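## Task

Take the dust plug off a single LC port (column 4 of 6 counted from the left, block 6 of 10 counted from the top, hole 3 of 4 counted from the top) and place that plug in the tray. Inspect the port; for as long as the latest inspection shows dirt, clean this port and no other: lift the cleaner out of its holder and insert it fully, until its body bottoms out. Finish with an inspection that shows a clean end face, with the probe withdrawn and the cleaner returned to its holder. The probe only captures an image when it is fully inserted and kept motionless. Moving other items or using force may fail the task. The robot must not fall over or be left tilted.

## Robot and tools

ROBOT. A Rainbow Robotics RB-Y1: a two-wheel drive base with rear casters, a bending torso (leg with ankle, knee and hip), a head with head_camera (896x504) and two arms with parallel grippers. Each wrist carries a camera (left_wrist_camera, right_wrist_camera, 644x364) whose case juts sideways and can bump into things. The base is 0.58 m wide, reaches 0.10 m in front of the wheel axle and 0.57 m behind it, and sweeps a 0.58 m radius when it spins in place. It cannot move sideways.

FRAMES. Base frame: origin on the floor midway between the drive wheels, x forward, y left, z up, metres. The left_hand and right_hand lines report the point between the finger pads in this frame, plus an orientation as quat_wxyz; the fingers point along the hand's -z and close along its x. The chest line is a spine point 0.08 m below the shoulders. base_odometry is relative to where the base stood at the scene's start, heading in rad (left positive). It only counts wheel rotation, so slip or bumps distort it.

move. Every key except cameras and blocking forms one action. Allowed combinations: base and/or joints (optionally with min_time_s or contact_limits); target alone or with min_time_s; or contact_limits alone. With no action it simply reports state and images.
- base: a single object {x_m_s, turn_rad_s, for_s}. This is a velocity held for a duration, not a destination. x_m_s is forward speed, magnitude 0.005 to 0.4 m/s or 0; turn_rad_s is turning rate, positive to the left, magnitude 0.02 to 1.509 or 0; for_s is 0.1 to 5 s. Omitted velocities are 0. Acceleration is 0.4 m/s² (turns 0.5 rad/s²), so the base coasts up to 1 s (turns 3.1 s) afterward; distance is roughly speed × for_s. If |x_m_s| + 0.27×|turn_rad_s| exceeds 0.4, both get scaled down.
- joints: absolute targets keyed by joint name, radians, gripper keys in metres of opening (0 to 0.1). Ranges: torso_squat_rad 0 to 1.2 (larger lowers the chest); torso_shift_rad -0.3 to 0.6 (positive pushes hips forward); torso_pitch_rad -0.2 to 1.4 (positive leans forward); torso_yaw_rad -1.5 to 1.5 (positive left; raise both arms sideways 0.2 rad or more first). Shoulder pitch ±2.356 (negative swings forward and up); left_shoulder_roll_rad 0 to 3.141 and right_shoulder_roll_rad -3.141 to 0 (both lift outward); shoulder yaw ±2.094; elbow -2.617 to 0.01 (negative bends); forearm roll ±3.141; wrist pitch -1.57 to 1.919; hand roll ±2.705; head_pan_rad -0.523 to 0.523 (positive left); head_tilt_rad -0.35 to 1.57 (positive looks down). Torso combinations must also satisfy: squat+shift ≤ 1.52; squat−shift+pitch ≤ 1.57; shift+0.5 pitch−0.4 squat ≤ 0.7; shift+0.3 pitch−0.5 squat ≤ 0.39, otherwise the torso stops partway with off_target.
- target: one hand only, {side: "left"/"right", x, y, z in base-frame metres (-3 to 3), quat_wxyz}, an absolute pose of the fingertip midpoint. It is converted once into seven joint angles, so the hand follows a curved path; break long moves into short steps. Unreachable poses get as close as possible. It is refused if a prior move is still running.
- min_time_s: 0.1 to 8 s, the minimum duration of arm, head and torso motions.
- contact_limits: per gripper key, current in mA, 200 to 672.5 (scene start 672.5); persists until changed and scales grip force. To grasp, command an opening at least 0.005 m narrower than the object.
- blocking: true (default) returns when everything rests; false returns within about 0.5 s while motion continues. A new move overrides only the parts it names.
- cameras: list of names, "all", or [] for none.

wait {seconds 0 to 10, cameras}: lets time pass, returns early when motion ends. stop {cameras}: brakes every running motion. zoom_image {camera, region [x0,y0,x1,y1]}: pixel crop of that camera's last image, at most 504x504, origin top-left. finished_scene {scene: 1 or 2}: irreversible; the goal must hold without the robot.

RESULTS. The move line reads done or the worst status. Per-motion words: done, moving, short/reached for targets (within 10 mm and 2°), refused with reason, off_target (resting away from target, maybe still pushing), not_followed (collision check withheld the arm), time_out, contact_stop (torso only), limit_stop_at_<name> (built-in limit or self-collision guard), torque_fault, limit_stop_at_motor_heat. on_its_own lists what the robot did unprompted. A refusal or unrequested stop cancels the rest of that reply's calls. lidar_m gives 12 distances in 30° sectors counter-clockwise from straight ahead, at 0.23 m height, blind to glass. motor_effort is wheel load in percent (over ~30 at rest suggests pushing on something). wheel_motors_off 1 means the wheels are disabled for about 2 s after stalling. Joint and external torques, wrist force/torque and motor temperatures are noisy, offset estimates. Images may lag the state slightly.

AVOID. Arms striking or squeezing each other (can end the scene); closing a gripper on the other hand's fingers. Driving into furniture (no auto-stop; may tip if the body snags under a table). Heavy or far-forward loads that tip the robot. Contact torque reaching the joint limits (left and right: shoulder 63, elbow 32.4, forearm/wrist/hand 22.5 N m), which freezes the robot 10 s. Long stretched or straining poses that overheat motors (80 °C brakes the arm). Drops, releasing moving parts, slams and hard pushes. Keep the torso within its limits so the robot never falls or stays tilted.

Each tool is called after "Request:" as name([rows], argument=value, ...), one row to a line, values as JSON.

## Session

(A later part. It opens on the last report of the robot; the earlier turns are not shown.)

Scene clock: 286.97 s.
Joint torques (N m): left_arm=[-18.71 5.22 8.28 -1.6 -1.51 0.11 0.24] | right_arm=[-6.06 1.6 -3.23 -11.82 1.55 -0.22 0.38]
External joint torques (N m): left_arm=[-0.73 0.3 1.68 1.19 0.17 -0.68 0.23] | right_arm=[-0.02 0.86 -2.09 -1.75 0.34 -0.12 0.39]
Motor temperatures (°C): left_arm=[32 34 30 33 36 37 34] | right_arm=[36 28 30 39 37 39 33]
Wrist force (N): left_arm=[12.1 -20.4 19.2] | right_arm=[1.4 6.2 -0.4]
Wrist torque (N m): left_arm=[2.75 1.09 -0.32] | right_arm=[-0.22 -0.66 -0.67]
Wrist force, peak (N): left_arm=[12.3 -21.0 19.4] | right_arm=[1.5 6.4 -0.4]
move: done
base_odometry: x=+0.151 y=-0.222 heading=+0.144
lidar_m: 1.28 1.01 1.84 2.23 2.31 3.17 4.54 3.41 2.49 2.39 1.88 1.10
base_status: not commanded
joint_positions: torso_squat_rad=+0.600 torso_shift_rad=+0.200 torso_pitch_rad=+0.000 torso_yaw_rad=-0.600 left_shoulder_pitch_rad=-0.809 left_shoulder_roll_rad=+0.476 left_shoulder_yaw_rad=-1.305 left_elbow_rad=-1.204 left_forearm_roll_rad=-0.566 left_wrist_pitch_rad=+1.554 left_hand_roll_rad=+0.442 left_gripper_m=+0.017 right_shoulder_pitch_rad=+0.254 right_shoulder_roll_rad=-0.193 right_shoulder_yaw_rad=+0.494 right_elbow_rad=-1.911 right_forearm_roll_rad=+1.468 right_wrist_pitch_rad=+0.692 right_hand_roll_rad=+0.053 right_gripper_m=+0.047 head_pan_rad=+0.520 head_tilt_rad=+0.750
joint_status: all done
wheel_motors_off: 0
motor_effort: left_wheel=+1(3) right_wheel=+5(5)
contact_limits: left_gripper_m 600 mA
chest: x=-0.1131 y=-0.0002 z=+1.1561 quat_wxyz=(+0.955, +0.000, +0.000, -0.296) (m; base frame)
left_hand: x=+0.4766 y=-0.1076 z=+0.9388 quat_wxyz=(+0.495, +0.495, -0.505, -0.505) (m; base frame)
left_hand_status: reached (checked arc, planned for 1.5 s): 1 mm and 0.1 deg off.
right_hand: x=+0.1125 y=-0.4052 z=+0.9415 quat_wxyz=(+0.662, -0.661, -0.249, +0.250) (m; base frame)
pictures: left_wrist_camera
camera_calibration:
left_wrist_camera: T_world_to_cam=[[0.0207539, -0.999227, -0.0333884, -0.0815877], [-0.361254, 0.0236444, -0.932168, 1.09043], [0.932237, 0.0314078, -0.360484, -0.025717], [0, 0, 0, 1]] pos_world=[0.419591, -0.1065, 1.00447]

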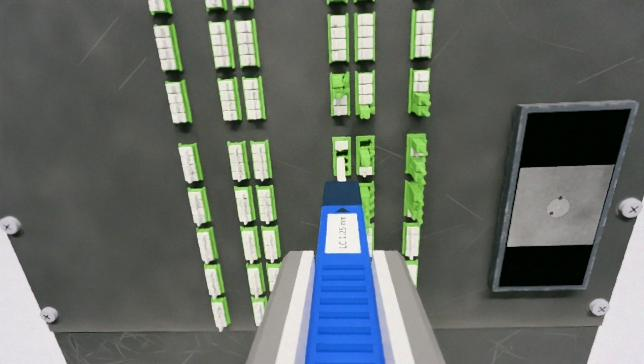

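Request:
move(target={"side":"left","x":0.472,"y":-0.1074,"z":0.9398,"quat_wxyz":[0.495,0.495,-0.505,-0.505]}, min_time_s=1, cameras=[])

Request:
move(target={"side":"left","x":0.4768,"y":-0.1075,"z":0.9400,"quat_wxyz":[0.495,0.495,-0.505,-0.505]}, min_time_s=1.5, cameras=["left_wrist_camera"])

Request:
zoom_image(camera="left_wrist_camera", region=[325, 140, 355, 170])

Request:
move(target={"side":"left","x":0.472,"y":-0.1073,"z":0.9381,"quat_wxyz":[0.495,0.495,-0.505,-0.505]}, min_time_s=1, cameras=[])

Request:
move(target={"side":"left","x":0.4768,"y":-0.1075,"z":0.9384,"quat_wxyz":[0.495,0.495,-0.505,-0.505]}, min_time_s=1.5, cameras=["left_wrist_camera"])

Request:
zoom_image(camera="left_wrist_camera", region=[325, 140, 355, 170])

Scene clock: 289.60 s.
Joint torques (N m): left_arm=[-15.13 5.48 4.89 -3.46 -2.04 0.9 -0.44] | right_arm=[-6.41 0.96 -3.48 -11.94 1.66 -0.11 0.37]
External joint torques (N m): left_arm=[2.71 0.65 -1.76 -0.59 -0.35 0.12 -0.45] | right_arm=[-0.37 0.23 -2.35 -1.87 0.44 -0.01 0.38]
Motor temperatures (°C): left_arm=[32 34 30 33 36 37 34] | right_arm=[36 28 30 39 37 39 33]
Wrist force (N): left_arm=[12.7 -20.3 14.4] | right_arm=[1.2 6.0 -0.4]
Wrist torque (N m): left_arm=[2.81 0.97 -0.32] | right_arm=[-0.25 -0.64 -0.65]
Wrist force, peak (N): left_arm=[12.2 -21.1 19.6] | right_arm=[1.6 6.5 0.0]
move: done
base_odometry: x=+0.151 y=-0.222 heading=+0.144
lidar_m: 1.29 0.99 1.83 2.23 2.31 3.17 4.54 3.42 2.49 2.38 1.88 1.10
base_status: not commanded
joint_positions: torso_squat_rad=+0.600 torso_shift_rad=+0.200 torso_pitch_rad=+0.000 torso_yaw_rad=-0.600 left_shoulder_pitch_rad=-0.804 left_shoulder_roll_rad=+0.479 left_shoulder_yaw_rad=-1.306 left_elbow_rad=-1.226 left_forearm_roll_rad=-0.569 left_wrist_pitch_rad=+1.571 left_hand_roll_rad=+0.435 left_gripper_m=+0.017 right_shoulder_pitch_rad=+0.254 right_shoulder_roll_rad=-0.193 right_shoulder_yaw_rad=+0.494 right_elbow_rad=-1.911 right_forearm_roll_rad=+1.468 right_wrist_pitch_rad=+0.692 right_hand_roll_rad=+0.053 right_gripper_m=+0.047 head_pan_rad=+0.520 head_tilt_rad=+0.750
joint_status: all done
wheel_motors_off: 0
motor_effort: left_wheel=+2(3) right_wheel=+3(7)
contact_limits: left_gripper_m 600 mA
chest: x=-0.1131 y=-0.0002 z=+1.1561 quat_wxyz=(+0.955, +0.000, +0.000, -0.296) (m; base frame)
left_hand: x=+0.4721 y=-0.1076 z=+0.9398 quat_wxyz=(+0.495, +0.495, -0.505, -0.505) (m; base frame)
left_hand_status: reached (checked arc, planned for 1.0 s): 0 mm and 0.0 deg off.
right_hand: x=+0.1125 y=-0.4052 z=+0.9415 quat_wxyz=(+0.662, -0.661, -0.249, +0.250) (m; base frame)
pictures: none
No camera images: "cameras" was empty.

Scene clock: 291.43 s.
Joint torques (N m): left_arm=[-18.65 6.39 8.39 -1.56 -1.46 0.18 0.29] | right_arm=[-6.43 1.12 -2.97 -11.65 1.29 -0.17 0.56]
External joint torques (N m): left_arm=[-0.68 1.46 1.77 1.24 0.23 -0.61 0.27] | right_arm=[-0.39 0.39 -1.84 -1.58 0.07 -0.06 0.56]
Motor temperatures (°C): left_arm=[32 34 30 33 36 37 34] | right_arm=[36 28 30 39 37 39 33]
Wrist force (N): left_arm=[12.3 -20.9 19.6] | right_arm=[1.7 6.0 -0.4]
Wrist torque (N m): left_arm=[2.87 1.08 -0.30] | right_arm=[-0.22 -0.61 -0.67]
Wrist force, peak (N): left_arm=[12.3 -20.9 19.6] | right_arm=[1.9 6.5 -0.1]
move: done
base_odometry: x=+0.151 y=-0.222 heading=+0.144
lidar_m: 1.30 1.01 1.84 2.23 2.31 3.16 4.54 3.42 2.49 2.39 1.87 1.09
base_status: not commanded
joint_positions: torso_squat_rad=+0.600 torso_shift_rad=+0.200 torso_pitch_rad=+0.000 torso_yaw_rad=-0.600 left_shoulder_pitch_rad=-0.808 left_shoulder_roll_rad=+0.479 left_shoulder_yaw_rad=-1.304 left_elbow_rad=-1.211 left_forearm_roll_rad=-0.565 left_wrist_pitch_rad=+1.556 left_hand_roll_rad=+0.439 left_gripper_m=+0.017 right_shoulder_pitch_rad=+0.254 right_shoulder_roll_rad=-0.193 right_shoulder_yaw_rad=+0.494 right_elbow_rad=-1.911 right_forearm_roll_rad=+1.468 right_wrist_pitch_rad=+0.692 right_hand_roll_rad=+0.053 right_gripper_m=+0.047 head_pan_rad=+0.520 head_tilt_rad=+0.750
joint_status: all done
wheel_motors_off: 0
motor_effort: left_wheel=+2(3) right_wheel=+3(7)
contact_limits: left_gripper_m 600 mA
chest: x=-0.1131 y=-0.0002 z=+1.1561 quat_wxyz=(+0.955, +0.000, +0.000, -0.296) (m; base frame)
left_hand: x=+0.4763 y=-0.1075 z=+0.9396 quat_wxyz=(+0.495, +0.495, -0.505, -0.505) (m; base frame)
left_hand_status: reached (checked arc, planned for 1.5 s): 1 mm and 0.1 deg off.
right_hand: x=+0.1125 y=-0.4052 z=+0.9415 quat_wxyz=(+0.662, -0.661, -0.249, +0.250) (m; base frame)
pictures: left_wrist_camera
camera_calibration:
left_wrist_camera: T_world_to_cam=[[0.0205055, -0.999239, -0.0331891, -0.0815523], [-0.361331, 0.0235455, -0.93214, 1.09106], [0.932212, 0.0311063, -0.360573, -0.0250839], [0, 0, 0, 1]] pos_world=[0.419291, -0.1064, 1.00527]

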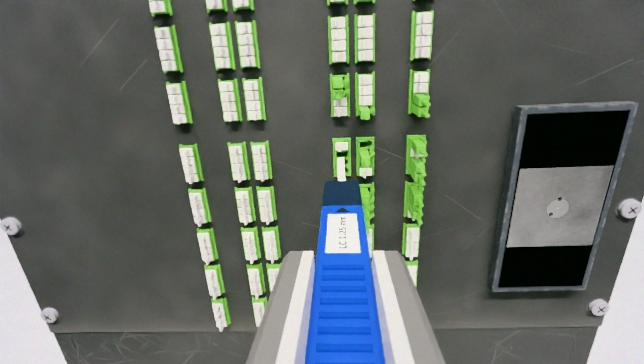

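Scaled by 16.800 from the camera's 644x364 image, which has a finer 1265x715 frame.

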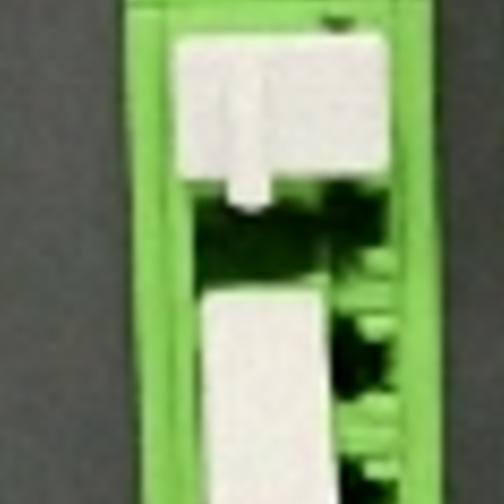

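Scene clock: 292.77 s.
Joint torques (N m): left_arm=[-15.21 3.38 4.8 -3.44 -2.01 0.91 0.29] | right_arm=[-6.28 0.79 -3.38 -11.55 1.59 -0.31 0.51]
External joint torques (N m): left_arm=[2.63 -1.44 -1.81 -0.58 -0.32 0.12 0.28] | right_arm=[-0.24 0.06 -2.24 -1.49 0.37 -0.21 0.51]
Motor temperatures (°C): left_arm=[32 34 30 33 36 37 34] | right_arm=[36 28 30 39 37 39 33]
Wrist force (N): left_arm=[13.0 -20.2 14.6] | right_arm=[1.8 5.7 -0.2]
Wrist torque (N m): left_arm=[2.81 0.98 -0.30] | right_arm=[-0.18 -0.58 -0.65]
Wrist force, peak (N): left_arm=[12.3 -20.7 19.7] | right_arm=[1.9 6.4 -0.3]
move: done
base_odometry: x=+0.151 y=-0.222 heading=+0.144
lidar_m: 1.29 1.01 1.84 2.23 2.31 3.17 4.53 3.42 2.48 2.39 1.87 1.10
base_status: not commanded
joint_positions: torso_squat_rad=+0.600 torso_shift_rad=+0.200 torso_pitch_rad=+0.000 torso_yaw_rad=-0.600 left_shoulder_pitch_rad=-0.803 left_shoulder_roll_rad=+0.476 left_shoulder_yaw_rad=-1.307 left_elbow_rad=-1.218 left_forearm_roll_rad=-0.570 left_wrist_pitch_rad=+1.568 left_hand_roll_rad=+0.440 left_gripper_m=+0.017 right_shoulder_pitch_rad=+0.254 right_shoulder_roll_rad=-0.193 right_shoulder_yaw_rad=+0.494 right_elbow_rad=-1.911 right_forearm_roll_rad=+1.468 right_wrist_pitch_rad=+0.692 right_hand_roll_rad=+0.053 right_gripper_m=+0.047 head_pan_rad=+0.520 head_tilt_rad=+0.750
joint_status: all done
wheel_motors_off: 0
motor_effort: left_wheel=+2(3) right_wheel=+5(8)
contact_limits: left_gripper_m 600 mA
chest: x=-0.1131 y=-0.0002 z=+1.1561 quat_wxyz=(+0.955, +0.000, +0.000, -0.296) (m; base frame)
left_hand: x=+0.4722 y=-0.1072 z=+0.9382 quat_wxyz=(+0.495, +0.495, -0.505, -0.505) (m; base frame)
left_hand_status: reached (checked arc, planned for 1.0 s): 0 mm and 0.0 deg off.
right_hand: x=+0.1125 y=-0.4052 z=+0.9415 quat_wxyz=(+0.662, -0.661, -0.249, +0.250) (m; base frame)
pictures: none
No camera images: "cameras" was empty.

Scene clock: 294.60 s.
Joint torques (N m): left_arm=[-18.6 4.99 8.53 -1.51 -1.54 0.24 0.32] | right_arm=[-6.42 1.33 -3.63 -11.72 1.59 -0.25 0.19]
External joint torques (N m): left_arm=[-0.64 0.07 1.94 1.28 0.14 -0.56 0.3] | right_arm=[-0.38 0.59 -2.5 -1.66 0.37 -0.14 0.2]
Motor temperatures (°C): left_arm=[32 34 30 33 36 37 34] | right_arm=[36 28 30 39 37 39 33]
Wrist force (N): left_arm=[12.2 -20.1 19.4] | right_arm=[1.7 6.0 -0.1]
Wrist torque (N m): left_arm=[2.78 1.14 -0.31] | right_arm=[-0.23 -0.61 -0.66]
Wrist force, peak (N): left_arm=[12.2 -20.9 19.7] | right_arm=[1.5 6.5 -0.2]
move: done
base_odometry: x=+0.151 y=-0.222 heading=+0.144
lidar_m: 1.29 1.00 1.85 2.23 2.32 3.16 4.54 3.42 2.48 2.39 1.87 1.09
base_status: not commanded
joint_positions: torso_squat_rad=+0.600 torso_shift_rad=+0.200 torso_pitch_rad=+0.000 torso_yaw_rad=-0.600 left_shoulder_pitch_rad=-0.807 left_shoulder_roll_rad=+0.475 left_shoulder_yaw_rad=-1.306 left_elbow_rad=-1.203 left_forearm_roll_rad=-0.567 left_wrist_pitch_rad=+1.553 left_hand_roll_rad=+0.444 left_gripper_m=+0.017 right_shoulder_pitch_rad=+0.254 right_shoulder_roll_rad=-0.193 right_shoulder_yaw_rad=+0.494 right_elbow_rad=-1.911 right_forearm_roll_rad=+1.468 right_wrist_pitch_rad=+0.692 right_hand_roll_rad=+0.053 right_gripper_m=+0.047 head_pan_rad=+0.520 head_tilt_rad=+0.750
joint_status: all done
wheel_motors_off: 0
motor_effort: left_wheel=+2(3) right_wheel=+5(6)
contact_limits: left_gripper_m 600 mA
chest: x=-0.1131 y=-0.0002 z=+1.1561 quat_wxyz=(+0.955, +0.000, +0.000, -0.296) (m; base frame)
left_hand: x=+0.4764 y=-0.1073 z=+0.9380 quat_wxyz=(+0.495, +0.495, -0.505, -0.505) (m; base frame)
left_hand_status: reached (checked arc, planned for 1.5 s): 1 mm and 0.1 deg off.
right_hand: x=+0.1125 y=-0.4052 z=+0.9415 quat_wxyz=(+0.662, -0.661, -0.249, +0.250) (m; base frame)
pictures: left_wrist_camera
camera_calibration:
left_wrist_camera: T_world_to_cam=[[0.0208514, -0.999224, -0.0334234, -0.0813159], [-0.361169, 0.0236448, -0.932201, 1.08961], [0.932267, 0.0315092, -0.360395, -0.025919], [0, 0, 0, 1]] pos_world=[0.419391, -0.1062, 1.00367]

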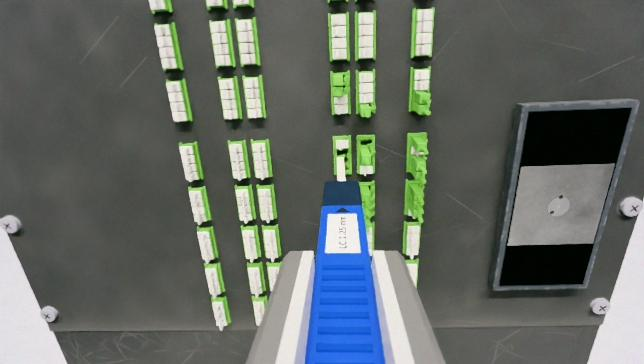

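Scaled by 16.800 from the camera's 644x364 image, which has a finer 1265x715 frame.

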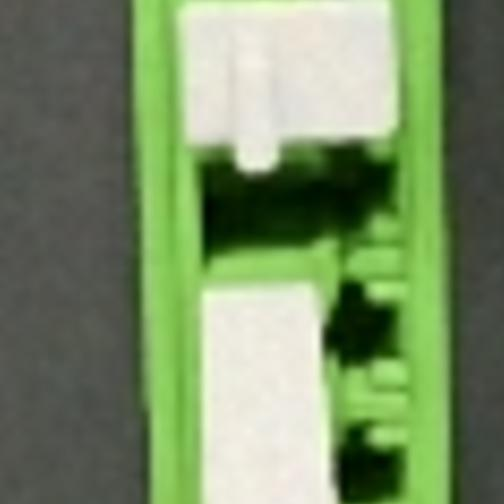

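Request:
move(target={"side":"left","x":0.472,"y":-0.1074,"z":0.9369,"quat_wxyz":[0.495,0.495,-0.505,-0.505]}, min_time_s=1, cameras=["left_wrist_camera"])

Request:
zoom_image(camera="left_wrist_camera", region=[325, 140, 355, 170])

Request:
move(target={"side":"left","x":0.4768,"y":-0.1075,"z":0.9373,"quat_wxyz":[0.495,0.495,-0.505,-0.505]}, min_time_s=1.5, cameras=["left_wrist_camera"])

Request:
zoom_image(camera="left_wrist_camera", region=[325, 140, 355, 170])

Scene clock: 296.23 s.
Joint torques (N m): left_arm=[-15.09 3.59 4.68 -3.41 -2.03 0.88 -0.47] | right_arm=[-7.31 0.86 -4.07 -11.93 1.36 -0.1 0.32]
External joint torques (N m): left_arm=[2.75 -1.2 -1.9 -0.57 -0.35 0.08 -0.48] | right_arm=[-1.28 0.13 -2.93 -1.87 0.14 0 0.33]
Motor temperatures (°C): left_arm=[32 34 30 33 36 37 34] | right_arm=[36 28 30 39 37 38 33]
Wrist force (N): left_arm=[12.9 -20.6 14.3] | right_arm=[1.6 6.1 -0.2]
Wrist torque (N m): left_arm=[2.87 1.00 -0.30] | right_arm=[-0.25 -0.60 -0.66]
Wrist force, peak (N): left_arm=[12.2 -20.9 19.4] | right_arm=[2.0 6.5 -0.3]
move: done
base_odometry: x=+0.151 y=-0.222 heading=+0.144
lidar_m: 1.30 1.01 1.86 2.22 2.31 3.16 4.54 3.43 2.49 2.39 1.86 1.09
base_status: not commanded
joint_positions: torso_squat_rad=+0.600 torso_shift_rad=+0.200 torso_pitch_rad=+0.000 torso_yaw_rad=-0.600 left_shoulder_pitch_rad=-0.802 left_shoulder_roll_rad=+0.473 left_shoulder_yaw_rad=-1.308 left_elbow_rad=-1.212 left_forearm_roll_rad=-0.571 left_wrist_pitch_rad=+1.566 left_hand_roll_rad=+0.443 left_gripper_m=+0.017 right_shoulder_pitch_rad=+0.254 right_shoulder_roll_rad=-0.193 right_shoulder_yaw_rad=+0.494 right_elbow_rad=-1.911 right_forearm_roll_rad=+1.468 right_wrist_pitch_rad=+0.692 right_hand_roll_rad=+0.053 right_gripper_m=+0.047 head_pan_rad=+0.520 head_tilt_rad=+0.750
joint_status: all done
wheel_motors_off: 0
motor_effort: left_wheel=+0(3) right_wheel=+2(6)
contact_limits: left_gripper_m 600 mA
chest: x=-0.1131 y=-0.0002 z=+1.1561 quat_wxyz=(+0.955, +0.000, +0.000, -0.296) (m; base frame)
left_hand: x=+0.4723 y=-0.1073 z=+0.9370 quat_wxyz=(+0.495, +0.495, -0.505, -0.505) (m; base frame)
left_hand_status: reached (checked arc, planned for 1.0 s): 0 mm and 0.0 deg off.
right_hand: x=+0.1125 y=-0.4052 z=+0.9415 quat_wxyz=(+0.662, -0.661, -0.249, +0.250) (m; base frame)
pictures: left_wrist_camera
camera_calibration:
left_wrist_camera: T_world_to_cam=[[0.0215839, -0.999242, -0.0323894, -0.0826032], [-0.360428, 0.0224412, -0.932517, 1.08704], [0.932537, 0.0318014, -0.359671, -0.0231708], [0, 0, 0, 1]] pos_world=[0.41519, -0.106198, 1.00267]

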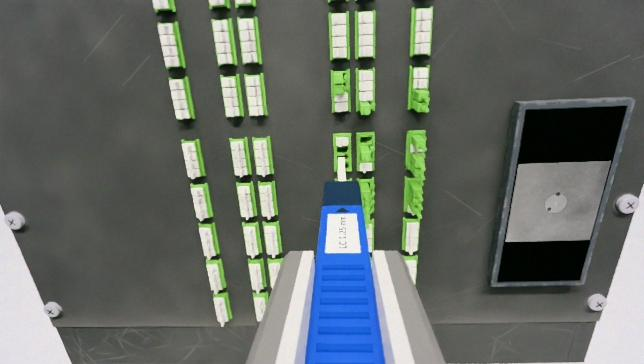

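Scaled by 16.800 from the camera's 644x364 image, which has a finer 1265x715 frame.

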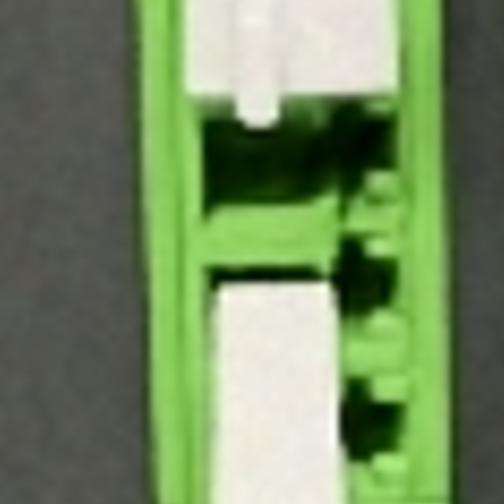

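Scene clock: 298.07 s.
Joint torques (N m): left_arm=[-17.99 5.33 7.94 -2.03 -1.42 0.12 0.32] | right_arm=[-6.75 0.88 -3.12 -11.65 1.52 -0.16 0.44]
External joint torques (N m): left_arm=[-0.03 0.43 1.39 0.74 0.26 -0.68 0.31] | right_arm=[-0.71 0.14 -1.99 -1.59 0.3 -0.05 0.45]
Motor temperatures (°C): left_arm=[32 34 30 33 36 37 34] | right_arm=[36 28 30 39 37 38 33]
Wrist force (N): left_arm=[11.8 -20.9 16.1] | right_arm=[1.1 6.1 -0.2]
Wrist torque (N m): left_arm=[2.85 1.02 -0.32] | right_arm=[-0.26 -0.66 -0.69]
Wrist force, peak (N): left_arm=[12.2 -20.9 16.9] | right_arm=[1.5 6.5 -0.3]
move: done
base_odometry: x=+0.151 y=-0.222 heading=+0.144
lidar_m: 1.29 0.99 1.84 2.23 2.31 3.17 4.54 3.39 2.48 2.40 1.88 1.09
base_status: not commanded
joint_positions: torso_squat_rad=+0.600 torso_shift_rad=+0.200 torso_pitch_rad=+0.000 torso_yaw_rad=-0.600 left_shoulder_pitch_rad=-0.807 left_shoulder_roll_rad=+0.473 left_shoulder_yaw_rad=-1.307 left_elbow_rad=-1.197 left_forearm_roll_rad=-0.568 left_wrist_pitch_rad=+1.551 left_hand_roll_rad=+0.447 left_gripper_m=+0.017 right_shoulder_pitch_rad=+0.254 right_shoulder_roll_rad=-0.193 right_shoulder_yaw_rad=+0.494 right_elbow_rad=-1.911 right_forearm_roll_rad=+1.468 right_wrist_pitch_rad=+0.692 right_hand_roll_rad=+0.053 right_gripper_m=+0.047 head_pan_rad=+0.520 head_tilt_rad=+0.750
joint_status: all done
wheel_motors_off: 0
motor_effort: left_wheel=+2(3) right_wheel=+1(6)
contact_limits: left_gripper_m 600 mA
chest: x=-0.1131 y=-0.0002 z=+1.1561 quat_wxyz=(+0.955, +0.000, +0.000, -0.296) (m; base frame)
left_hand: x=+0.4764 y=-0.1074 z=+0.9370 quat_wxyz=(+0.495, +0.495, -0.505, -0.505) (m; base frame)
left_hand_status: reached (checked arc, planned for 1.5 s): 1 mm and 0.1 deg off.
right_hand: x=+0.1125 y=-0.4052 z=+0.9415 quat_wxyz=(+0.662, -0.661, -0.249, +0.250) (m; base frame)
pictures: left_wrist_camera
camera_calibration:
left_wrist_camera: T_world_to_cam=[[0.0207922, -0.999229, -0.0332902, -0.0815584], [-0.36113, 0.0235432, -0.932218, 1.08867], [0.932284, 0.0314049, -0.360362, -0.0263272], [0, 0, 0, 1]] pos_world=[0.419391, -0.106299, 1.00267]

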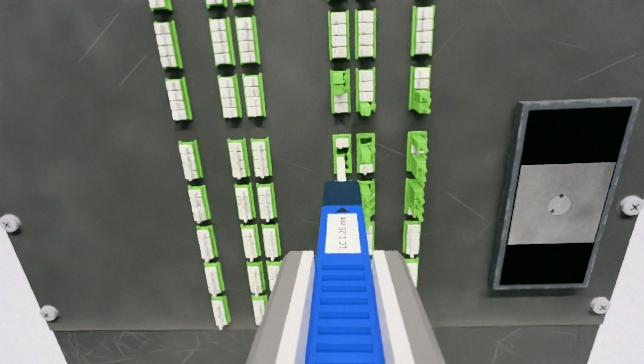

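Scaled by 16.800 from the camera's 644x364 image, which has a finer 1265x715 frame.

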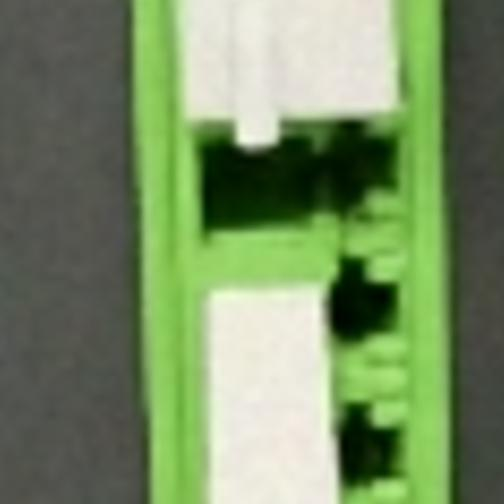

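Request:
move(target={"side":"left","x":0.472,"y":-0.1068,"z":0.9365,"quat_wxyz":[0.495,0.495,-0.505,-0.505]}, min_time_s=1, cameras=[])

Request:
move(target={"side":"left","x":0.4768,"y":-0.1071,"z":0.9370,"quat_wxyz":[0.495,0.495,-0.505,-0.505]}, min_time_s=1.5, cameras=["left_wrist_camera"])

Request:
zoom_image(camera="left_wrist_camera", region=[325, 140, 355, 170])

Scene clock: 299.67 s.
Joint torques (N m): left_arm=[-15.11 5.43 4.63 -3.49 -1.94 0.95 -0.45] | right_arm=[-7.15 0.76 -3.38 -11.41 1.75 -0.04 0.35]
External joint torques (N m): left_arm=[2.7 0.63 -1.94 -0.64 -0.26 0.15 -0.46] | right_arm=[-1.11 0.02 -2.25 -1.34 0.53 0.07 0.35]
Motor temperatures (°C): left_arm=[32 34 30 33 36 37 34] | right_arm=[36 28 30 39 37 38 33]
Wrist force (N): left_arm=[12.7 -20.3 14.0] | right_arm=[1.6 5.9 -0.3]
Wrist torque (N m): left_arm=[2.84 1.01 -0.28] | right_arm=[-0.23 -0.59 -0.68]
Wrist force, peak (N): left_arm=[12.5 -20.6 16.7] | right_arm=[1.5 6.5 -0.5]
move: done
base_odometry: x=+0.151 y=-0.222 heading=+0.144
lidar_m: 1.30 1.00 1.85 2.22 2.31 3.17 4.53 3.43 2.47 2.39 1.86 1.08
base_status: not commanded
joint_positions: torso_squat_rad=+0.600 torso_shift_rad=+0.200 torso_pitch_rad=+0.000 torso_yaw_rad=-0.600 left_shoulder_pitch_rad=-0.801 left_shoulder_roll_rad=+0.473 left_shoulder_yaw_rad=-1.309 left_elbow_rad=-1.213 left_forearm_roll_rad=-0.572 left_wrist_pitch_rad=+1.566 left_hand_roll_rad=+0.444 left_gripper_m=+0.017 right_shoulder_pitch_rad=+0.254 right_shoulder_roll_rad=-0.193 right_shoulder_yaw_rad=+0.494 right_elbow_rad=-1.911 right_forearm_roll_rad=+1.468 right_wrist_pitch_rad=+0.692 right_hand_roll_rad=+0.053 right_gripper_m=+0.047 head_pan_rad=+0.520 head_tilt_rad=+0.750
joint_status: all done
wheel_motors_off: 0
motor_effort: left_wheel=+2(3) right_wheel=+4(6)
contact_limits: left_gripper_m 600 mA
chest: x=-0.1131 y=-0.0002 z=+1.1561 quat_wxyz=(+0.955, +0.000, +0.000, -0.296) (m; base frame)
left_hand: x=+0.4721 y=-0.1070 z=+0.9365 quat_wxyz=(+0.495, +0.495, -0.505, -0.505) (m; base frame)
left_hand_status: reached (checked arc, planned for 1.0 s): 0 mm and 0.0 deg off.
right_hand: x=+0.1125 y=-0.4052 z=+0.9415 quat_wxyz=(+0.662, -0.661, -0.249, +0.250) (m; base frame)
pictures: none
No camera images: "cameras" was empty.

Scene clock: 301.50 s.
Joint torques (N m): left_arm=[-17.76 5.83 8.05 -2.26 -1.31 0.2 0.35] | right_arm=[-6.5 0.36 -3.27 -11.73 1.61 -0.26 0.13]
External joint torques (N m): left_arm=[0.19 0.92 1.5 0.51 0.37 -0.61 0.34] | right_arm=[-0.46 -0.38 -2.14 -1.67 0.39 -0.16 0.13]
Motor temperatures (°C): left_arm=[32 34 30 32 36 37 34] | right_arm=[36 28 30 39 37 38 33]
Wrist force (N): left_arm=[12.6 -20.3 16.2] | right_arm=[1.3 5.7 -0.2]
Wrist torque (N m): left_arm=[2.83 0.99 -0.30] | right_arm=[-0.21 -0.63 -0.68]
Wrist force, peak (N): left_arm=[12.5 -20.6 16.0] | right_arm=[1.6 6.4 -0.1]
move: done
base_odometry: x=+0.151 y=-0.222 heading=+0.144
lidar_m: 1.30 0.99 1.85 2.23 2.32 3.15 4.54 3.42 2.49 2.38 1.87 1.08
base_status: not commanded
joint_positions: torso_squat_rad=+0.600 torso_shift_rad=+0.200 torso_pitch_rad=+0.000 torso_yaw_rad=-0.600 left_shoulder_pitch_rad=-0.806 left_shoulder_roll_rad=+0.473 left_shoulder_yaw_rad=-1.307 left_elbow_rad=-1.197 left_forearm_roll_rad=-0.568 left_wrist_pitch_rad=+1.551 left_hand_roll_rad=+0.447 left_gripper_m=+0.017 right_shoulder_pitch_rad=+0.254 right_shoulder_roll_rad=-0.193 right_shoulder_yaw_rad=+0.494 right_elbow_rad=-1.911 right_forearm_roll_rad=+1.468 right_wrist_pitch_rad=+0.692 right_hand_roll_rad=+0.053 right_gripper_m=+0.047 head_pan_rad=+0.520 head_tilt_rad=+0.750
joint_status: all done
wheel_motors_off: 0
motor_effort: left_wheel=+2(3) right_wheel=+4(7)
contact_limits: left_gripper_m 600 mA
chest: x=-0.1131 y=-0.0002 z=+1.1561 quat_wxyz=(+0.955, +0.000, +0.000, -0.296) (m; base frame)
left_hand: x=+0.4764 y=-0.1070 z=+0.9367 quat_wxyz=(+0.495, +0.495, -0.505, -0.505) (m; base frame)
left_hand_status: reached (checked arc, planned for 1.5 s): 1 mm and 0.1 deg off.
right_hand: x=+0.1125 y=-0.4052 z=+0.9415 quat_wxyz=(+0.662, -0.661, -0.249, +0.250) (m; base frame)
pictures: left_wrist_camera
camera_calibration:
left_wrist_camera: T_world_to_cam=[[0.0207345, -0.999235, -0.0331614, -0.0812741], [-0.361125, 0.023444, -0.932223, 1.08837], [0.932287, 0.0313046, -0.360363, -0.0264597], [0, 0, 0, 1]] pos_world=[0.419391, -0.105899, 1.00237]

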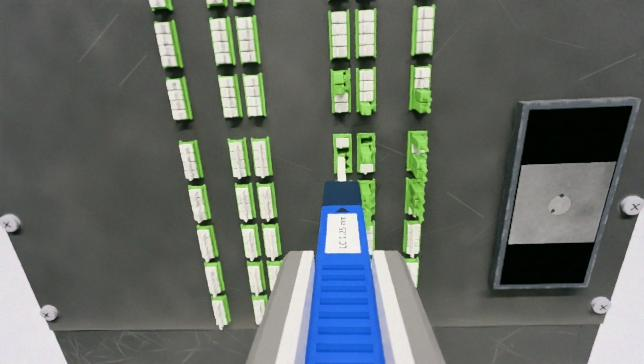

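Scaled by 16.800 from the camera's 644x364 image, which has a finer 1265x715 frame.

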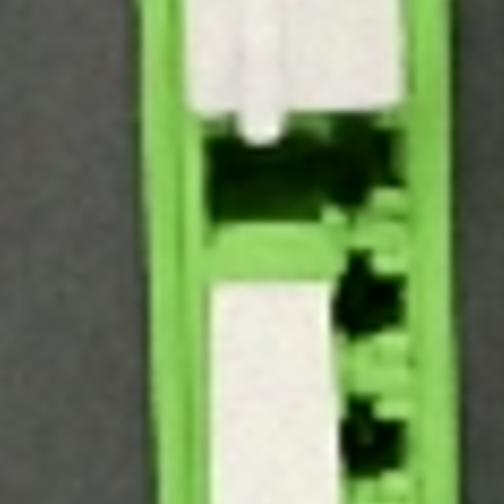

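Request:
move(target={"side":"left","x":0.4790,"y":-0.1071,"z":0.9370,"quat_wxyz":[0.495,0.495,-0.505,-0.505]}, min_time_s=1.2, cameras=["left_wrist_camera"])

Request:
zoom_image(camera="left_wrist_camera", region=[325, 140, 355, 170])

Scene clock: 303.17 s.
Joint torques (N m): left_arm=[-17.73 3.88 7.76 -2.2 -1.35 0.28 0.36] | right_arm=[-6.28 1.15 -3.23 -12.03 1.57 -0.08 0.25]
External joint torques (N m): left_arm=[0.29 -1.08 1.23 0.53 0.33 -0.53 0.34] | right_arm=[-0.24 0.42 -2.1 -1.96 0.36 0.03 0.25]
Motor temperatures (°C): left_arm=[32 34 30 32 36 37 34] | right_arm=[36 28 30 39 37 38 33]
Wrist force (N): left_arm=[12.5 -20.3 15.0] | right_arm=[1.6 6.1 0.1]
Wrist torque (N m): left_arm=[2.83 0.96 -0.31] | right_arm=[-0.25 -0.62 -0.68]
Wrist force, peak (N): left_arm=[12.8 -20.6 16.3] | right_arm=[1.5 6.5 0.1]
move: done
base_odometry: x=+0.151 y=-0.222 heading=+0.144
lidar_m: 1.30 1.01 1.84 2.23 2.32 3.15 4.54 3.42 2.49 2.39 1.87 1.10
base_status: not commanded
joint_positions: torso_squat_rad=+0.600 torso_shift_rad=+0.200 torso_pitch_rad=+0.000 torso_yaw_rad=-0.600 left_shoulder_pitch_rad=-0.808 left_shoulder_roll_rad=+0.473 left_shoulder_yaw_rad=-1.306 left_elbow_rad=-1.187 left_forearm_roll_rad=-0.567 left_wrist_pitch_rad=+1.543 left_hand_roll_rad=+0.450 left_gripper_m=+0.017 right_shoulder_pitch_rad=+0.254 right_shoulder_roll_rad=-0.193 right_shoulder_yaw_rad=+0.494 right_elbow_rad=-1.911 right_forearm_roll_rad=+1.468 right_wrist_pitch_rad=+0.692 right_hand_roll_rad=+0.053 right_gripper_m=+0.047 head_pan_rad=+0.520 head_tilt_rad=+0.750
joint_status: all done
wheel_motors_off: 0
motor_effort: left_wheel=+2(3) right_wheel=+3(7)
contact_limits: left_gripper_m 600 mA
chest: x=-0.1131 y=-0.0002 z=+1.1561 quat_wxyz=(+0.955, +0.000, +0.000, -0.296) (m; base frame)
left_hand: x=+0.4789 y=-0.1069 z=+0.9368 quat_wxyz=(+0.495, +0.495, -0.505, -0.505) (m; base frame)
left_hand_status: reached (checked arc, planned for 1.2 s): 0 mm and 0.0 deg off.
right_hand: x=+0.1125 y=-0.4052 z=+0.9415 quat_wxyz=(+0.662, -0.661, -0.249, +0.250) (m; base frame)
pictures: left_wrist_camera
camera_calibration:
left_wrist_camera: T_world_to_cam=[[0.0210872, -0.99922, -0.03339, -0.081142], [-0.360755, 0.0235427, -0.932363, 1.08923], [0.932422, 0.0317065, -0.359977, -0.029101], [0, 0, 0, 1]] pos_world=[0.42179, -0.105799, 1.00237]

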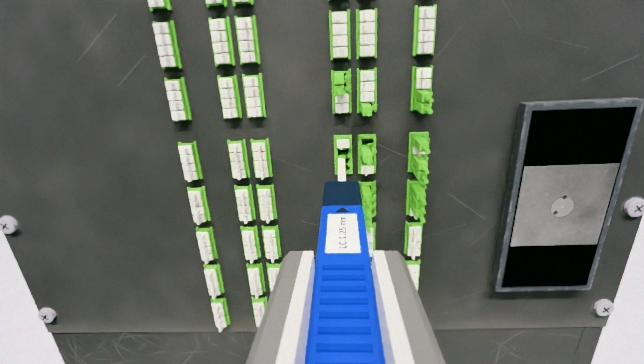

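Scaled by 16.800 from the camera's 644x364 image, which has a finer 1265x715 frame.

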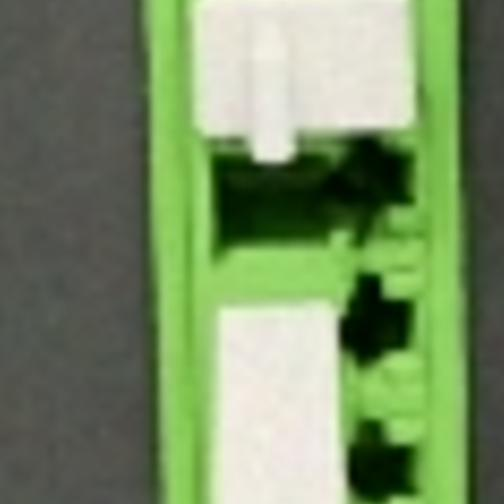

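Request:
move(target={"side":"left","x":0.4825,"y":-0.1071,"z":0.9370,"quat_wxyz":[0.495,0.495,-0.505,-0.505]}, min_time_s=1.2, cameras=[])

Request:
move(target={"side":"left","x":0.4860,"y":-0.1072,"z":0.9370,"quat_wxyz":[0.495,0.495,-0.505,-0.505]}, min_time_s=1.2, cameras=["left_wrist_camera"])

Request:
zoom_image(camera="left_wrist_camera", region=[310, 130, 370, 190])

Request:
zoom_image(camera="left_wrist_camera", region=[325, 140, 355, 170])

Scene clock: 304.97 s.
Joint torques (N m): left_arm=[-17.66 3.63 7.65 -2.1 -1.36 0.4 0.35] | right_arm=[-6.99 1.03 -3.48 -12.12 1.56 -0.09 0.56]
External joint torques (N m): left_arm=[0.47 -1.42 1.15 0.57 0.31 -0.42 0.34] | right_arm=[-0.96 0.29 -2.35 -2.06 0.34 0.02 0.57]
Motor temperatures (°C): left_arm=[32 34 30 32 36 37 34] | right_arm=[36 28 30 39 37 38 33]
Wrist force (N): left_arm=[12.7 -20.4 14.8] | right_arm=[1.4 6.0 -0.2]
Wrist torque (N m): left_arm=[2.83 0.99 -0.34] | right_arm=[-0.22 -0.61 -0.67]
Wrist force, peak (N): left_arm=[13.1 -20.5 15.1] | right_arm=[1.6 6.5 -0.1]
move: done
base_odometry: x=+0.151 y=-0.222 heading=+0.144
lidar_m: 1.30 1.00 1.85 2.22 2.33 3.16 4.53 3.40 2.49 2.38 1.86 1.10
base_status: not commanded
joint_positions: torso_squat_rad=+0.600 torso_shift_rad=+0.200 torso_pitch_rad=+0.000 torso_yaw_rad=-0.600 left_shoulder_pitch_rad=-0.812 left_shoulder_roll_rad=+0.472 left_shoulder_yaw_rad=-1.304 left_elbow_rad=-1.174 left_forearm_roll_rad=-0.565 left_wrist_pitch_rad=+1.531 left_hand_roll_rad=+0.454 left_gripper_m=+0.017 right_shoulder_pitch_rad=+0.254 right_shoulder_roll_rad=-0.193 right_shoulder_yaw_rad=+0.494 right_elbow_rad=-1.911 right_forearm_roll_rad=+1.468 right_wrist_pitch_rad=+0.692 right_hand_roll_rad=+0.053 right_gripper_m=+0.047 head_pan_rad=+0.520 head_tilt_rad=+0.750
joint_status: all done
wheel_motors_off: 0
motor_effort: left_wheel=+2(3) right_wheel=+2(6)
contact_limits: left_gripper_m 600 mA
chest: x=-0.1131 y=-0.0002 z=+1.1561 quat_wxyz=(+0.955, +0.000, +0.000, -0.296) (m; base frame)
left_hand: x=+0.4824 y=-0.1069 z=+0.9368 quat_wxyz=(+0.495, +0.495, -0.505, -0.505) (m; base frame)
left_hand_status: reached (checked arc, planned for 1.2 s): 0 mm and 0.0 deg off.
right_hand: x=+0.1125 y=-0.4052 z=+0.9415 quat_wxyz=(+0.662, -0.661, -0.249, +0.250) (m; base frame)
pictures: none
No camera images: "cameras" was empty.

Scene clock: 306.50 s.
Joint torques (N m): left_arm=[-18.03 3.91 7.76 -2.28 -1.27 0.47 0.36] | right_arm=[-6.52 1.08 -3.41 -11.83 1.49 -0.24 0.25]
External joint torques (N m): left_arm=[0.2 -1.21 1.29 0.33 0.4 -0.36 0.34] | right_arm=[-0.48 0.35 -2.27 -1.77 0.27 -0.14 0.26]
Motor temperatures (°C): left_arm=[33 34 30 32 36 37 34] | right_arm=[36 28 30 39 37 38 33]
Wrist force (N): left_arm=[12.8 -20.6 14.5] | right_arm=[1.5 6.3 -0.6]
Wrist torque (N m): left_arm=[2.85 0.97 -0.28] | right_arm=[-0.27 -0.60 -0.67]
Wrist force, peak (N): left_arm=[13.2 -20.5 15.9] | right_arm=[1.7 6.4 -0.4]
move: done
base_odometry: x=+0.151 y=-0.222 heading=+0.144
lidar_m: 1.29 1.01 1.83 2.23 2.32 3.16 4.54 3.42 2.50 2.39 1.87 1.09
base_status: not commanded
joint_positions: torso_squat_rad=+0.600 torso_shift_rad=+0.200 torso_pitch_rad=+0.000 torso_yaw_rad=-0.600 left_shoulder_pitch_rad=-0.816 left_shoulder_roll_rad=+0.471 left_shoulder_yaw_rad=-1.303 left_elbow_rad=-1.158 left_forearm_roll_rad=-0.563 left_wrist_pitch_rad=+1.519 left_hand_roll_rad=+0.458 left_gripper_m=+0.017 right_shoulder_pitch_rad=+0.254 right_shoulder_roll_rad=-0.193 right_shoulder_yaw_rad=+0.494 right_elbow_rad=-1.911 right_forearm_roll_rad=+1.468 right_wrist_pitch_rad=+0.692 right_hand_roll_rad=+0.053 right_gripper_m=+0.047 head_pan_rad=+0.520 head_tilt_rad=+0.750
joint_status: all done
wheel_motors_off: 0
motor_effort: left_wheel=+3(3) right_wheel=+4(6)
contact_limits: left_gripper_m 600 mA
chest: x=-0.1131 y=-0.0002 z=+1.1561 quat_wxyz=(+0.955, +0.000, +0.000, -0.296) (m; base frame)
left_hand: x=+0.4858 y=-0.1070 z=+0.9368 quat_wxyz=(+0.495, +0.495, -0.505, -0.505) (m; base frame)
left_hand_status: reached (checked arc, planned for 1.2 s): 0 mm and 0.0 deg off.
right_hand: x=+0.1125 y=-0.4052 z=+0.9415 quat_wxyz=(+0.662, -0.661, -0.249, +0.250) (m; base frame)
pictures: left_wrist_camera
camera_calibration:
left_wrist_camera: T_world_to_cam=[[0.021083, -0.99922, -0.0333906, -0.0813838], [-0.360842, 0.0235418, -0.93233, 1.09185], [0.932389, 0.0317051, -0.360064, -0.0354872], [0, 0, 0, 1]] pos_world=[0.42879, -0.105899, 1.00247]

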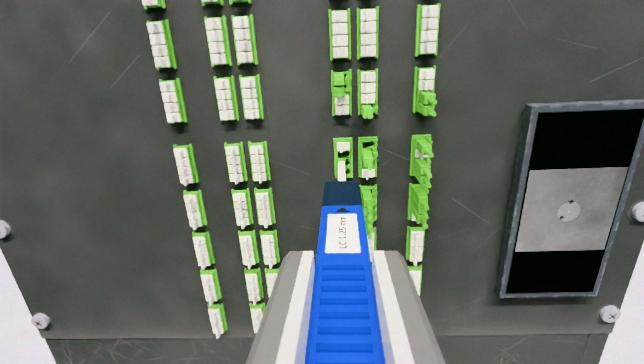

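Scaled by 8.400 from the camera's 644x364 image, which has a finer 1265x715 frame.

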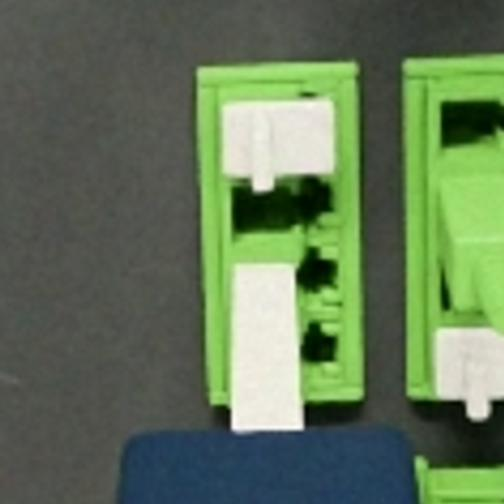

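Scaled by 16.800 from the camera's 644x364 image, which has a finer 1265x715 frame.

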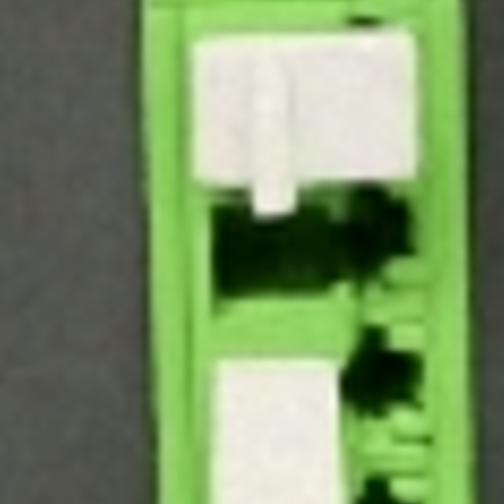

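Request:
move(target={"side":"left","x":0.4885,"y":-0.1073,"z":0.9370,"quat_wxyz":[0.495,0.495,-0.505,-0.505]}, min_time_s=1.2, cameras=[])

Request:
move(target={"side":"left","x":0.4905,"y":-0.1073,"z":0.9370,"quat_wxyz":[0.495,0.495,-0.505,-0.505]}, min_time_s=1.2, cameras=[])

Request:
move(target={"side":"left","x":0.4925,"y":-0.1073,"z":0.9370,"quat_wxyz":[0.495,0.495,-0.505,-0.505]}, min_time_s=1.2, cameras=["left_wrist_camera"])

Request:
zoom_image(camera="left_wrist_camera", region=[310, 130, 370, 190])

Scene clock: 308.27 s.
Joint torques (N m): left_arm=[-18.39 4.53 7.98 -1.87 -1.29 0.29 0.36] | right_arm=[-6.16 1.1 -3.71 -12.01 1.52 -0.36 0.32]
External joint torques (N m): left_arm=[-0.08 -0.63 1.55 0.7 0.37 -0.55 0.35] | right_arm=[-0.12 0.37 -2.57 -1.94 0.31 -0.26 0.33]
Motor temperatures (°C): left_arm=[33 34 30 32 36 37 34] | right_arm=[36 28 30 39 37 38 33]
Wrist force (N): left_arm=[12.3 -20.3 16.0] | right_arm=[1.5 5.9 -0.3]
Wrist torque (N m): left_arm=[2.84 0.96 -0.31] | right_arm=[-0.22 -0.63 -0.68]
Wrist force, peak (N): left_arm=[13.3 -20.3 17.3] | right_arm=[1.6 6.4 -0.3]
move: done
base_odometry: x=+0.151 y=-0.222 heading=+0.144
lidar_m: 1.29 0.99 1.86 2.23 2.31 3.16 4.53 3.42 2.50 2.39 1.88 1.09
base_status: not commanded
joint_positions: torso_squat_rad=+0.600 torso_shift_rad=+0.200 torso_pitch_rad=+0.000 torso_yaw_rad=-0.600 left_shoulder_pitch_rad=-0.819 left_shoulder_roll_rad=+0.469 left_shoulder_yaw_rad=-1.302 left_elbow_rad=-1.147 left_forearm_roll_rad=-0.561 left_wrist_pitch_rad=+1.509 left_hand_roll_rad=+0.461 left_gripper_m=+0.017 right_shoulder_pitch_rad=+0.254 right_shoulder_roll_rad=-0.193 right_shoulder_yaw_rad=+0.494 right_elbow_rad=-1.911 right_forearm_roll_rad=+1.468 right_wrist_pitch_rad=+0.692 right_hand_roll_rad=+0.053 right_gripper_m=+0.047 head_pan_rad=+0.520 head_tilt_rad=+0.750
joint_status: all done
wheel_motors_off: 0
motor_effort: left_wheel=+2(2) right_wheel=+5(8)
contact_limits: left_gripper_m 600 mA
chest: x=-0.1131 y=-0.0002 z=+1.1561 quat_wxyz=(+0.955, +0.000, +0.000, -0.296) (m; base frame)
left_hand: x=+0.4883 y=-0.1071 z=+0.9367 quat_wxyz=(+0.495, +0.495, -0.505, -0.505) (m; base frame)
left_hand_status: reached (checked arc, planned for 1.2 s): 0 mm and 0.0 deg off.
right_hand: x=+0.1125 y=-0.4052 z=+0.9415 quat_wxyz=(+0.662, -0.661, -0.249, +0.250) (m; base frame)
pictures: none
No camera images: "cameras" was empty.

Scene clock: 309.80 s.
Joint torques (N m): left_arm=[-18.65 5.03 8.02 -1.19 -1.24 0.22 0.41] | right_arm=[-7.12 0.9 -3.58 -11.56 1.63 -0.15 0.25]
External joint torques (N m): left_arm=[-0.28 -0.18 1.62 1.34 0.41 -0.62 0.39] | right_arm=[-1.08 0.16 -2.45 -1.49 0.41 -0.05 0.26]
Motor temperatures (°C): left_arm=[33 34 30 32 36 37 34] | right_arm=[36 28 30 39 37 38 33]
Wrist force (N): left_arm=[12.3 -20.2 19.4] | right_arm=[1.5 5.9 -0.4]
Wrist torque (N m): left_arm=[2.83 1.07 -0.29] | right_arm=[-0.22 -0.63 -0.65]
Wrist force, peak (N): left_arm=[12.1 -20.8 19.6] | right_arm=[1.3 6.5 -0.3]
move: done
base_odometry: x=+0.151 y=-0.222 heading=+0.144
lidar_m: 1.29 0.99 1.85 2.22 2.32 3.16 4.53 3.42 2.49 2.39 1.86 1.09
base_status: not commanded
joint_positions: torso_squat_rad=+0.600 torso_shift_rad=+0.200 torso_pitch_rad=+0.000 torso_yaw_rad=-0.600 left_shoulder_pitch_rad=-0.821 left_shoulder_roll_rad=+0.468 left_shoulder_yaw_rad=-1.301 left_elbow_rad=-1.138 left_forearm_roll_rad=-0.560 left_wrist_pitch_rad=+1.502 left_hand_roll_rad=+0.464 left_gripper_m=+0.017 right_shoulder_pitch_rad=+0.254 right_shoulder_roll_rad=-0.193 right_shoulder_yaw_rad=+0.494 right_elbow_rad=-1.911 right_forearm_roll_rad=+1.468 right_wrist_pitch_rad=+0.692 right_hand_roll_rad=+0.053 right_gripper_m=+0.047 head_pan_rad=+0.520 head_tilt_rad=+0.750
joint_status: all done
wheel_motors_off: 0
motor_effort: left_wheel=+2(3) right_wheel=+3(8)
contact_limits: left_gripper_m 600 mA
chest: x=-0.1131 y=-0.0002 z=+1.1561 quat_wxyz=(+0.955, +0.000, +0.000, -0.296) (m; base frame)
left_hand: x=+0.4902 y=-0.1072 z=+0.9366 quat_wxyz=(+0.495, +0.495, -0.505, -0.505) (m; base frame)
left_hand_status: reached (checked arc, planned for 1.2 s): 1 mm and 0.1 deg off.
right_hand: x=+0.1125 y=-0.4052 z=+0.9415 quat_wxyz=(+0.662, -0.661, -0.249, +0.250) (m; base frame)
pictures: none
No camera images: "cameras" was empty.

Scene clock: 311.33 s.
Joint torques (N m): left_arm=[-18.71 5.4 8.08 -1.15 -1.36 0.18 0.38] | right_arm=[-6.2 0.92 -3.56 -11.95 1.71 -0.04 0.26]
External joint torques (N m): left_arm=[-0.28 0.15 1.7 1.35 0.29 -0.66 0.36] | right_arm=[-0.16 0.19 -2.43 -1.88 0.49 0.06 0.27]
Motor temperatures (°C): left_arm=[33 34 30 32 36 37 34] | right_arm=[36 28 30 39 37 38 33]
Wrist force (N): left_arm=[12.2 -19.9 19.4] | right_arm=[1.8 5.8 -0.4]
Wrist torque (N m): left_arm=[2.79 1.06 -0.30] | right_arm=[-0.18 -0.57 -0.66]
Wrist force, peak (N): left_arm=[12.7 -20.4 19.5] | right_arm=[2.0 6.2 0.1]
move: done
base_odometry: x=+0.151 y=-0.222 heading=+0.144
lidar_m: 1.29 1.01 1.85 2.22 2.31 3.16 4.54 3.42 2.48 2.38 1.85 1.08
base_status: not commanded
joint_positions: torso_squat_rad=+0.600 torso_shift_rad=+0.200 torso_pitch_rad=+0.000 torso_yaw_rad=-0.600 left_shoulder_pitch_rad=-0.823 left_shoulder_roll_rad=+0.467 left_shoulder_yaw_rad=-1.300 left_elbow_rad=-1.129 left_forearm_roll_rad=-0.559 left_wrist_pitch_rad=+1.495 left_hand_roll_rad=+0.466 left_gripper_m=+0.017 right_shoulder_pitch_rad=+0.254 right_shoulder_roll_rad=-0.193 right_shoulder_yaw_rad=+0.494 right_elbow_rad=-1.911 right_forearm_roll_rad=+1.468 right_wrist_pitch_rad=+0.692 right_hand_roll_rad=+0.053 right_gripper_m=+0.047 head_pan_rad=+0.520 head_tilt_rad=+0.750
joint_status: all done
wheel_motors_off: 0
motor_effort: left_wheel=+2(3) right_wheel=+1(6)
contact_limits: left_gripper_m 600 mA
chest: x=-0.1131 y=-0.0002 z=+1.1561 quat_wxyz=(+0.955, +0.000, +0.000, -0.296) (m; base frame)
left_hand: x=+0.4922 y=-0.1072 z=+0.9366 quat_wxyz=(+0.495, +0.495, -0.505, -0.505) (m; base frame)
left_hand_status: reached (checked arc, planned for 1.2 s): 1 mm and 0.1 deg off.
right_hand: x=+0.1125 y=-0.4052 z=+0.9415 quat_wxyz=(+0.662, -0.661, -0.249, +0.250) (m; base frame)
pictures: left_wrist_camera
camera_calibration:
left_wrist_camera: T_world_to_cam=[[0.0207607, -0.999227, -0.0333829, -0.0815916], [-0.361046, 0.0236439, -0.932248, 1.09396], [0.932317, 0.0314069, -0.360276, -0.0412151], [0, 0, 0, 1]] pos_world=[0.43509, -0.1061, 1.00227]

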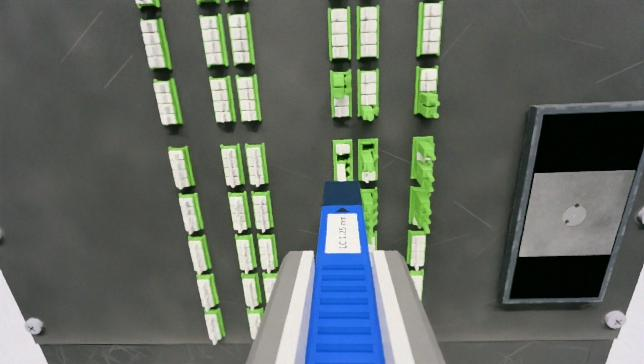

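Scaled by 8.400 from the camera's 644x364 image, which has a finer 1265x715 frame.

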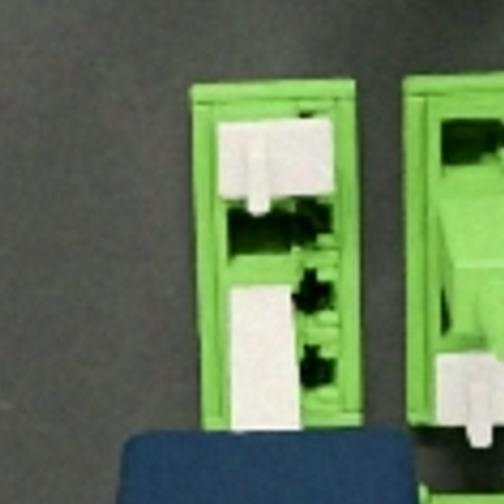

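Request:
move(target={"side":"left","x":0.4945,"y":-0.1073,"z":0.9370,"quat_wxyz":[0.495,0.495,-0.505,-0.505]}, min_time_s=1.2, cameras=[])

Request:
move(target={"side":"left","x":0.4960,"y":-0.1073,"z":0.9370,"quat_wxyz":[0.495,0.495,-0.505,-0.505]}, min_time_s=1.2, cameras=["left_wrist_camera"])

Request:
zoom_image(camera="left_wrist_camera", region=[310, 130, 370, 190])

Scene clock: 313.03 s.
Joint torques (N m): left_arm=[-18.91 5.5 8.19 -1.1 -1.25 0.22 0.34] | right_arm=[-6.3 1.16 -3.76 -11.94 1.8 -0.18 0.33]
External joint torques (N m): left_arm=[-0.42 0.21 1.84 1.36 0.4 -0.62 0.33] | right_arm=[-0.27 0.42 -2.63 -1.87 0.58 -0.08 0.33]
Motor temperatures (°C): left_arm=[33 34 30 32 36 37 34] | right_arm=[36 28 30 39 37 38 33]
Wrist force (N): left_arm=[12.8 -20.0 20.0] | right_arm=[1.6 5.9 -0.1]
Wrist torque (N m): left_arm=[2.80 1.14 -0.30] | right_arm=[-0.21 -0.60 -0.66]
Wrist force, peak (N): left_arm=[12.7 -20.7 19.8] | right_arm=[1.4 6.5 -0.1]
move: done
base_odometry: x=+0.151 y=-0.222 heading=+0.144
lidar_m: 1.30 1.00 1.86 2.22 2.32 3.14 4.53 3.43 2.49 2.39 1.84 1.09
base_status: not commanded
joint_positions: torso_squat_rad=+0.600 torso_shift_rad=+0.200 torso_pitch_rad=+0.000 torso_yaw_rad=-0.600 left_shoulder_pitch_rad=-0.825 left_shoulder_roll_rad=+0.466 left_shoulder_yaw_rad=-1.300 left_elbow_rad=-1.120 left_forearm_roll_rad=-0.558 left_wrist_pitch_rad=+1.487 left_hand_roll_rad=+0.469 left_gripper_m=+0.017 right_shoulder_pitch_rad=+0.254 right_shoulder_roll_rad=-0.193 right_shoulder_yaw_rad=+0.494 right_elbow_rad=-1.911 right_forearm_roll_rad=+1.468 right_wrist_pitch_rad=+0.692 right_hand_roll_rad=+0.053 right_gripper_m=+0.047 head_pan_rad=+0.520 head_tilt_rad=+0.750
joint_status: all done
wheel_motors_off: 0
motor_effort: left_wheel=+1(2) right_wheel=+5(7)
contact_limits: left_gripper_m 600 mA
chest: x=-0.1131 y=-0.0002 z=+1.1561 quat_wxyz=(+0.955, +0.000, +0.000, -0.296) (m; base frame)
left_hand: x=+0.4942 y=-0.1073 z=+0.9366 quat_wxyz=(+0.495, +0.495, -0.505, -0.505) (m; base frame)
left_hand_status: reached (checked arc, planned for 1.2 s): 1 mm and 0.1 deg off.
right_hand: x=+0.1125 y=-0.4052 z=+0.9415 quat_wxyz=(+0.662, -0.661, -0.249, +0.250) (m; base frame)
pictures: none
No camera images: "cameras" was empty.

Scene clock: 314.57 s.
Joint torques (N m): left_arm=[-18.94 5.2 7.95 -1.31 -1.38 0.25 0.37] | right_arm=[-6.94 0.72 -3.14 -12.04 1.44 -0.24 0.35]
External joint torques (N m): left_arm=[-0.41 -0.12 1.62 1.12 0.27 -0.6 0.36] | right_arm=[-0.9 -0.02 -2.01 -1.98 0.22 -0.14 0.36]
Motor temperatures (°C): left_arm=[33 34 30 32 36 37 34] | right_arm=[36 28 30 39 37 38 33]
Wrist force (N): left_arm=[12.2 -20.1 19.0] | right_arm=[1.4 6.1 -0.3]
Wrist torque (N m): left_arm=[2.82 1.02 -0.30] | right_arm=[-0.25 -0.65 -0.67]
Wrist force, peak (N): left_arm=[12.5 -20.4 20.1] | right_arm=[1.5 6.4 -0.1]
move: done
base_odometry: x=+0.151 y=-0.222 heading=+0.144
lidar_m: 1.28 1.01 1.85 2.22 2.31 3.14 4.54 3.42 2.50 2.38 1.85 1.09
base_status: not commanded
joint_positions: torso_squat_rad=+0.600 torso_shift_rad=+0.200 torso_pitch_rad=+0.000 torso_yaw_rad=-0.600 left_shoulder_pitch_rad=-0.827 left_shoulder_roll_rad=+0.466 left_shoulder_yaw_rad=-1.299 left_elbow_rad=-1.113 left_forearm_roll_rad=-0.557 left_wrist_pitch_rad=+1.482 left_hand_roll_rad=+0.471 left_gripper_m=+0.017 right_shoulder_pitch_rad=+0.254 right_shoulder_roll_rad=-0.193 right_shoulder_yaw_rad=+0.494 right_elbow_rad=-1.911 right_forearm_roll_rad=+1.468 right_wrist_pitch_rad=+0.692 right_hand_roll_rad=+0.053 right_gripper_m=+0.047 head_pan_rad=+0.520 head_tilt_rad=+0.750
joint_status: all done
wheel_motors_off: 0
motor_effort: left_wheel=+3(3) right_wheel=+4(6)
contact_limits: left_gripper_m 600 mA
chest: x=-0.1131 y=-0.0002 z=+1.1561 quat_wxyz=(+0.955, +0.000, +0.000, -0.296) (m; base frame)
left_hand: x=+0.4957 y=-0.1073 z=+0.9366 quat_wxyz=(+0.495, +0.495, -0.505, -0.505) (m; base frame)
left_hand_status: reached (checked arc, planned for 1.2 s): 1 mm and 0.1 deg off.
right_hand: x=+0.1125 y=-0.4052 z=+0.9415 quat_wxyz=(+0.662, -0.661, -0.249, +0.250) (m; base frame)
pictures: left_wrist_camera
camera_calibration:
left_wrist_camera: T_world_to_cam=[[0.0207607, -0.999227, -0.0333829, -0.0816642], [-0.361046, 0.0236439, -0.932248, 1.09523], [0.932317, 0.0314069, -0.360276, -0.0444783], [0, 0, 0, 1]] pos_world=[0.43859, -0.1061, 1.00227]

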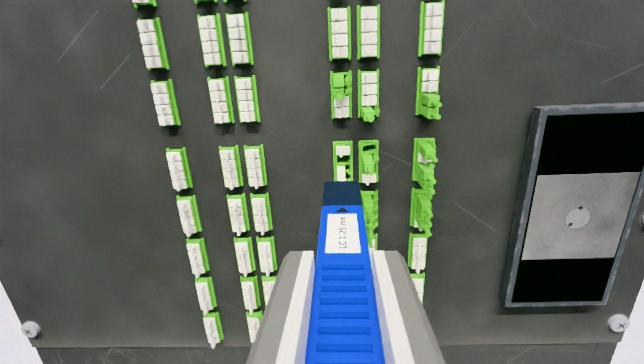

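Scaled by 8.400 from the camera's 644x364 image, which has a finer 1265x715 frame.

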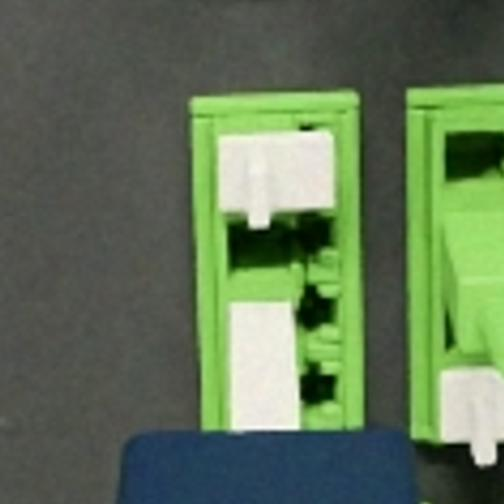

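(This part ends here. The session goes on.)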